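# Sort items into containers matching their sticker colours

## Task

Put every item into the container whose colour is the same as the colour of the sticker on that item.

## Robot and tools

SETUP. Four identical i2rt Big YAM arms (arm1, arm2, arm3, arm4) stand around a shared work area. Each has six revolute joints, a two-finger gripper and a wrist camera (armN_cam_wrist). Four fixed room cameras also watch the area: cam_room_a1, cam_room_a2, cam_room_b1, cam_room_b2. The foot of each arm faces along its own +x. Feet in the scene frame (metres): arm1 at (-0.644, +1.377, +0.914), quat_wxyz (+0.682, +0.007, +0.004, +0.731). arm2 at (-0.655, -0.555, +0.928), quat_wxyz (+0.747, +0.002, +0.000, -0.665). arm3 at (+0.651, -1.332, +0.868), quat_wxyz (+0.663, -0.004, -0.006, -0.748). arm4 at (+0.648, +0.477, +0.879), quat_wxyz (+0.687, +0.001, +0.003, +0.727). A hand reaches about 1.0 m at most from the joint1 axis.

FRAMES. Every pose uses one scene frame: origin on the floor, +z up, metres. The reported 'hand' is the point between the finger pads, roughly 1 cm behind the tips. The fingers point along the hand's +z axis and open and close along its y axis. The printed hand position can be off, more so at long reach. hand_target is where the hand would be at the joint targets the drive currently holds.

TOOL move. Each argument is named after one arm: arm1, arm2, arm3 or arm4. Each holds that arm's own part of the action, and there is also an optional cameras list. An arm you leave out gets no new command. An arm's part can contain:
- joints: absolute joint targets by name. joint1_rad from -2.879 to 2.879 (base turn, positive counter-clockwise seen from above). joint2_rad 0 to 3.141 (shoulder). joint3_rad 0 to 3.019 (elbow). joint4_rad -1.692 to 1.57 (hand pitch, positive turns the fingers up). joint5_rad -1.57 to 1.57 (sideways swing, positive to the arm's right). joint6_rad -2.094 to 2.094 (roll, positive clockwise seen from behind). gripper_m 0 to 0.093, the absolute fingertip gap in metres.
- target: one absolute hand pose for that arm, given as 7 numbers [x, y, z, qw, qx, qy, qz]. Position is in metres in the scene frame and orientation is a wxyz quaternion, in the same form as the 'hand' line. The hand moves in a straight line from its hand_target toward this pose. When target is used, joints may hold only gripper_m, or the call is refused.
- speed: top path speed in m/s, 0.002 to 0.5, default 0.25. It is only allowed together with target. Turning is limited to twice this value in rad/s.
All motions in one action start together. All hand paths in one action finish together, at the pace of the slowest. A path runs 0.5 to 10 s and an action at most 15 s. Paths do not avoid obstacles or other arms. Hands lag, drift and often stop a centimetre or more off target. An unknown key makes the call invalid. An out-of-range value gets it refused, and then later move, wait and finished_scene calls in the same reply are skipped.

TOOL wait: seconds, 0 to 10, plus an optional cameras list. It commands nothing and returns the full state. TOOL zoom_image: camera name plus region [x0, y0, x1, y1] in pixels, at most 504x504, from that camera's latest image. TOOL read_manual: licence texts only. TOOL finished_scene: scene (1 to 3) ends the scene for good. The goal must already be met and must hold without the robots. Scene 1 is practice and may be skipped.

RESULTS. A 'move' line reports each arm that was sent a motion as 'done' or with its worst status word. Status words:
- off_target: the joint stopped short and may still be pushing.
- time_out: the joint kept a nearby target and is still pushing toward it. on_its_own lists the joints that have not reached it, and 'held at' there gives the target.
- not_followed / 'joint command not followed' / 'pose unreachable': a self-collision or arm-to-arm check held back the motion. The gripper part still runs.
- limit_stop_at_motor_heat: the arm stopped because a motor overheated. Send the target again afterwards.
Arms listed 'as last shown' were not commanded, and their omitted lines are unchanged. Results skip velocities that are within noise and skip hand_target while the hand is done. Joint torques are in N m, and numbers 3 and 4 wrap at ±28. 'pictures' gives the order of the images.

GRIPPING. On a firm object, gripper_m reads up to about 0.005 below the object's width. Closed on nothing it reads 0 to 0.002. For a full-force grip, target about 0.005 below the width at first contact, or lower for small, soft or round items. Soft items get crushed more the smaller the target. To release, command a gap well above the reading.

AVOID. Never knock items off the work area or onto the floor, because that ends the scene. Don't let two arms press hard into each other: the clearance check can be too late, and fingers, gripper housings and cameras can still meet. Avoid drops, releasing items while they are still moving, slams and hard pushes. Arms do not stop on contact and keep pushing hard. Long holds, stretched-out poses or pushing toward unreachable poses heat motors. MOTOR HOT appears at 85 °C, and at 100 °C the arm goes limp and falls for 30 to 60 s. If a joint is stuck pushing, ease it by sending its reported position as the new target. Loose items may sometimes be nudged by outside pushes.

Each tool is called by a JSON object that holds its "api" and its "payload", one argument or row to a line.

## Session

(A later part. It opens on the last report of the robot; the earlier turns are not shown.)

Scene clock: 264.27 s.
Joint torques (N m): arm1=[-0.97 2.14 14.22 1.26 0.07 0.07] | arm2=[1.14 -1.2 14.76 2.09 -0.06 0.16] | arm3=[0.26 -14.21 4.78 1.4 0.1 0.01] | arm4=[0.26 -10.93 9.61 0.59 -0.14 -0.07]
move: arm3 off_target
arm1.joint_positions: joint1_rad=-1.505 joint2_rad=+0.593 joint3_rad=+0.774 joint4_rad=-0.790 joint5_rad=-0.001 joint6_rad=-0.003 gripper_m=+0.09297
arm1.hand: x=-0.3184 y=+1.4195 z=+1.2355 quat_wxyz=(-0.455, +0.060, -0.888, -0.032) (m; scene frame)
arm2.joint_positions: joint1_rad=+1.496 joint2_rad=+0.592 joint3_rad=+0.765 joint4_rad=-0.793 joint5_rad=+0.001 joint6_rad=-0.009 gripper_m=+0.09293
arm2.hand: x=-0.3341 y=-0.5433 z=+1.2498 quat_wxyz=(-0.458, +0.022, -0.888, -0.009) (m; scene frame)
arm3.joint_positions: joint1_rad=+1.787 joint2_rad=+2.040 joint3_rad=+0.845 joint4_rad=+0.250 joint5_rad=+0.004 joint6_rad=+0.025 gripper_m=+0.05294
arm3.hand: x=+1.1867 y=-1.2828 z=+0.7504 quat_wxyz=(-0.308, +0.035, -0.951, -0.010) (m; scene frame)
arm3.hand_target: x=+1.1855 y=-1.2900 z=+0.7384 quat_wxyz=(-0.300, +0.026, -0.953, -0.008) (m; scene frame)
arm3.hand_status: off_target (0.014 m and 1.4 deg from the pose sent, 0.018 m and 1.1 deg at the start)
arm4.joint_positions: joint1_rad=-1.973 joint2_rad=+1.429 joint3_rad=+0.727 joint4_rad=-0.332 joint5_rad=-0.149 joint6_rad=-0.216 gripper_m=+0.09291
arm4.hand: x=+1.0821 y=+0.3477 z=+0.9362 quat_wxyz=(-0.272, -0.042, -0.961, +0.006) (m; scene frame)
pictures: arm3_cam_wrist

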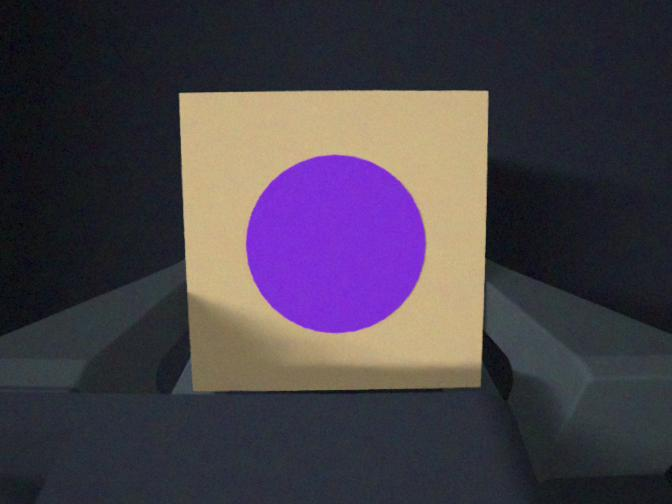

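{"api": "move", "payload": {
  "arm3": {"target":[1.186,-1.288,0.745,0.3003,-0.0262,0.9533,0.0083],"joints":{"gripper_m":0.093},"speed":0.05},
  "cameras": ["arm3_cam_wrist"]
}}

{"api": "move", "payload": {
  "arm3": {"target":[1.15,-1.285,0.95,0.3003,-0.0262,0.9533,0.0083],"speed":0.2},
  "cameras": ["arm3_cam_wrist","cam_room_a1","cam_room_a2"]
}}

Scene clock: 268.57 s.
move: arm3 done
arm3.joint_status: all done
arm3.hand_status: done (0.007 m and 1.2 deg from the pose sent, 0.008 m and 1.4 deg at the start)
pictures: arm3_cam_wrist

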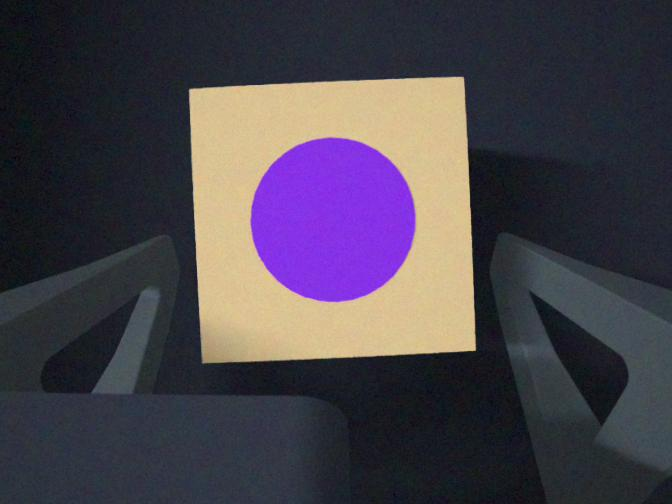

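Scene clock: 270.23 s.
Joint torques (N m): arm1=[-1.55 1.67 14.3 1.2 0.05 0.04] | arm2=[1.03 -1.32 14.75 2.1 -0.07 0.15] | arm3=[1.26 -12.22 9.72 0.81 0.14 0.02] | arm4=[-0.26 -11.05 9.55 0.55 -0.15 -0.08]
move: arm3 off_target
arm1.joint_positions: joint1_rad=-1.505 joint2_rad=+0.593 joint3_rad=+0.774 joint4_rad=-0.790 joint5_rad=-0.001 joint6_rad=-0.003 gripper_m=+0.09297
arm1.hand: x=-0.3184 y=+1.4195 z=+1.2355 quat_wxyz=(-0.455, +0.060, -0.888, -0.032) (m; scene frame)
arm2.joint_positions: joint1_rad=+1.496 joint2_rad=+0.592 joint3_rad=+0.765 joint4_rad=-0.793 joint5_rad=+0.001 joint6_rad=-0.009 gripper_m=+0.09293
arm2.hand: x=-0.3341 y=-0.5433 z=+1.2498 quat_wxyz=(-0.458, +0.022, -0.888, -0.009) (m; scene frame)
arm3.joint_positions: joint1_rad=+1.787 joint2_rad=+1.476 joint3_rad=+0.808 joint4_rad=-0.309 joint5_rad=+0.009 joint6_rad=+0.034 gripper_m=+0.09295
arm3.hand: x=+1.1401 y=-1.2856 z=+0.9413 quat_wxyz=(-0.293, +0.030, -0.956, -0.008) (m; scene frame)
arm3.hand_target: x=+1.1497 y=-1.2851 z=+0.9502 quat_wxyz=(-0.301, +0.026, -0.953, -0.008) (m; scene frame)
arm3.hand_status: off_target (0.013 m and 1.0 deg from the pose sent, 0.203 m and 1.2 deg at the start)
arm4.joint_positions: joint1_rad=-1.973 joint2_rad=+1.429 joint3_rad=+0.727 joint4_rad=-0.332 joint5_rad=-0.149 joint6_rad=-0.216 gripper_m=+0.09291
arm4.hand: x=+1.0821 y=+0.3477 z=+0.9362 quat_wxyz=(-0.272, -0.042, -0.961, +0.006) (m; scene frame)
pictures: arm3_cam_wrist, cam_room_a1, cam_room_a2

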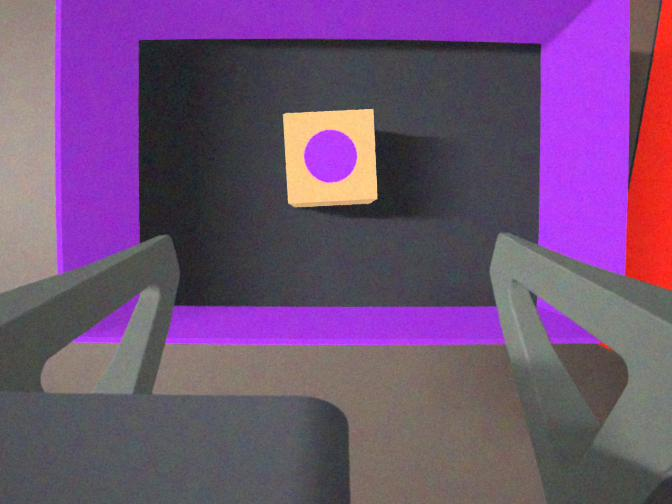

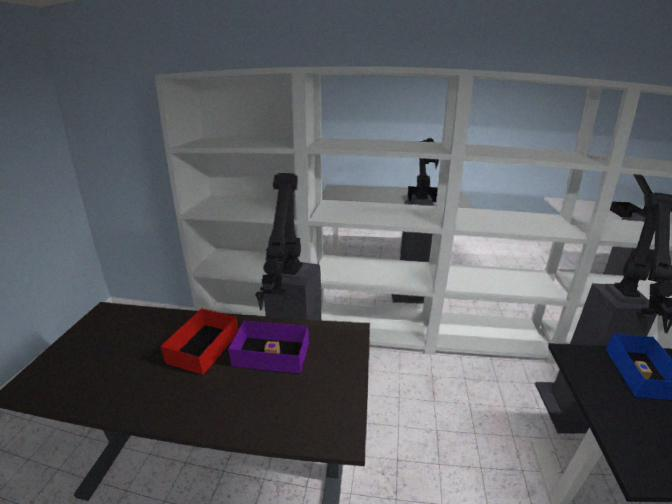

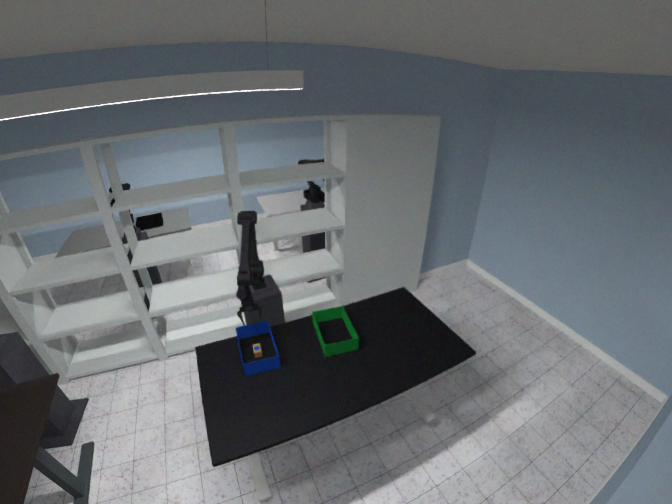

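{"api": "finished_scene", "payload": {
  "scene": 2
}}

The scene is finished: the task was done.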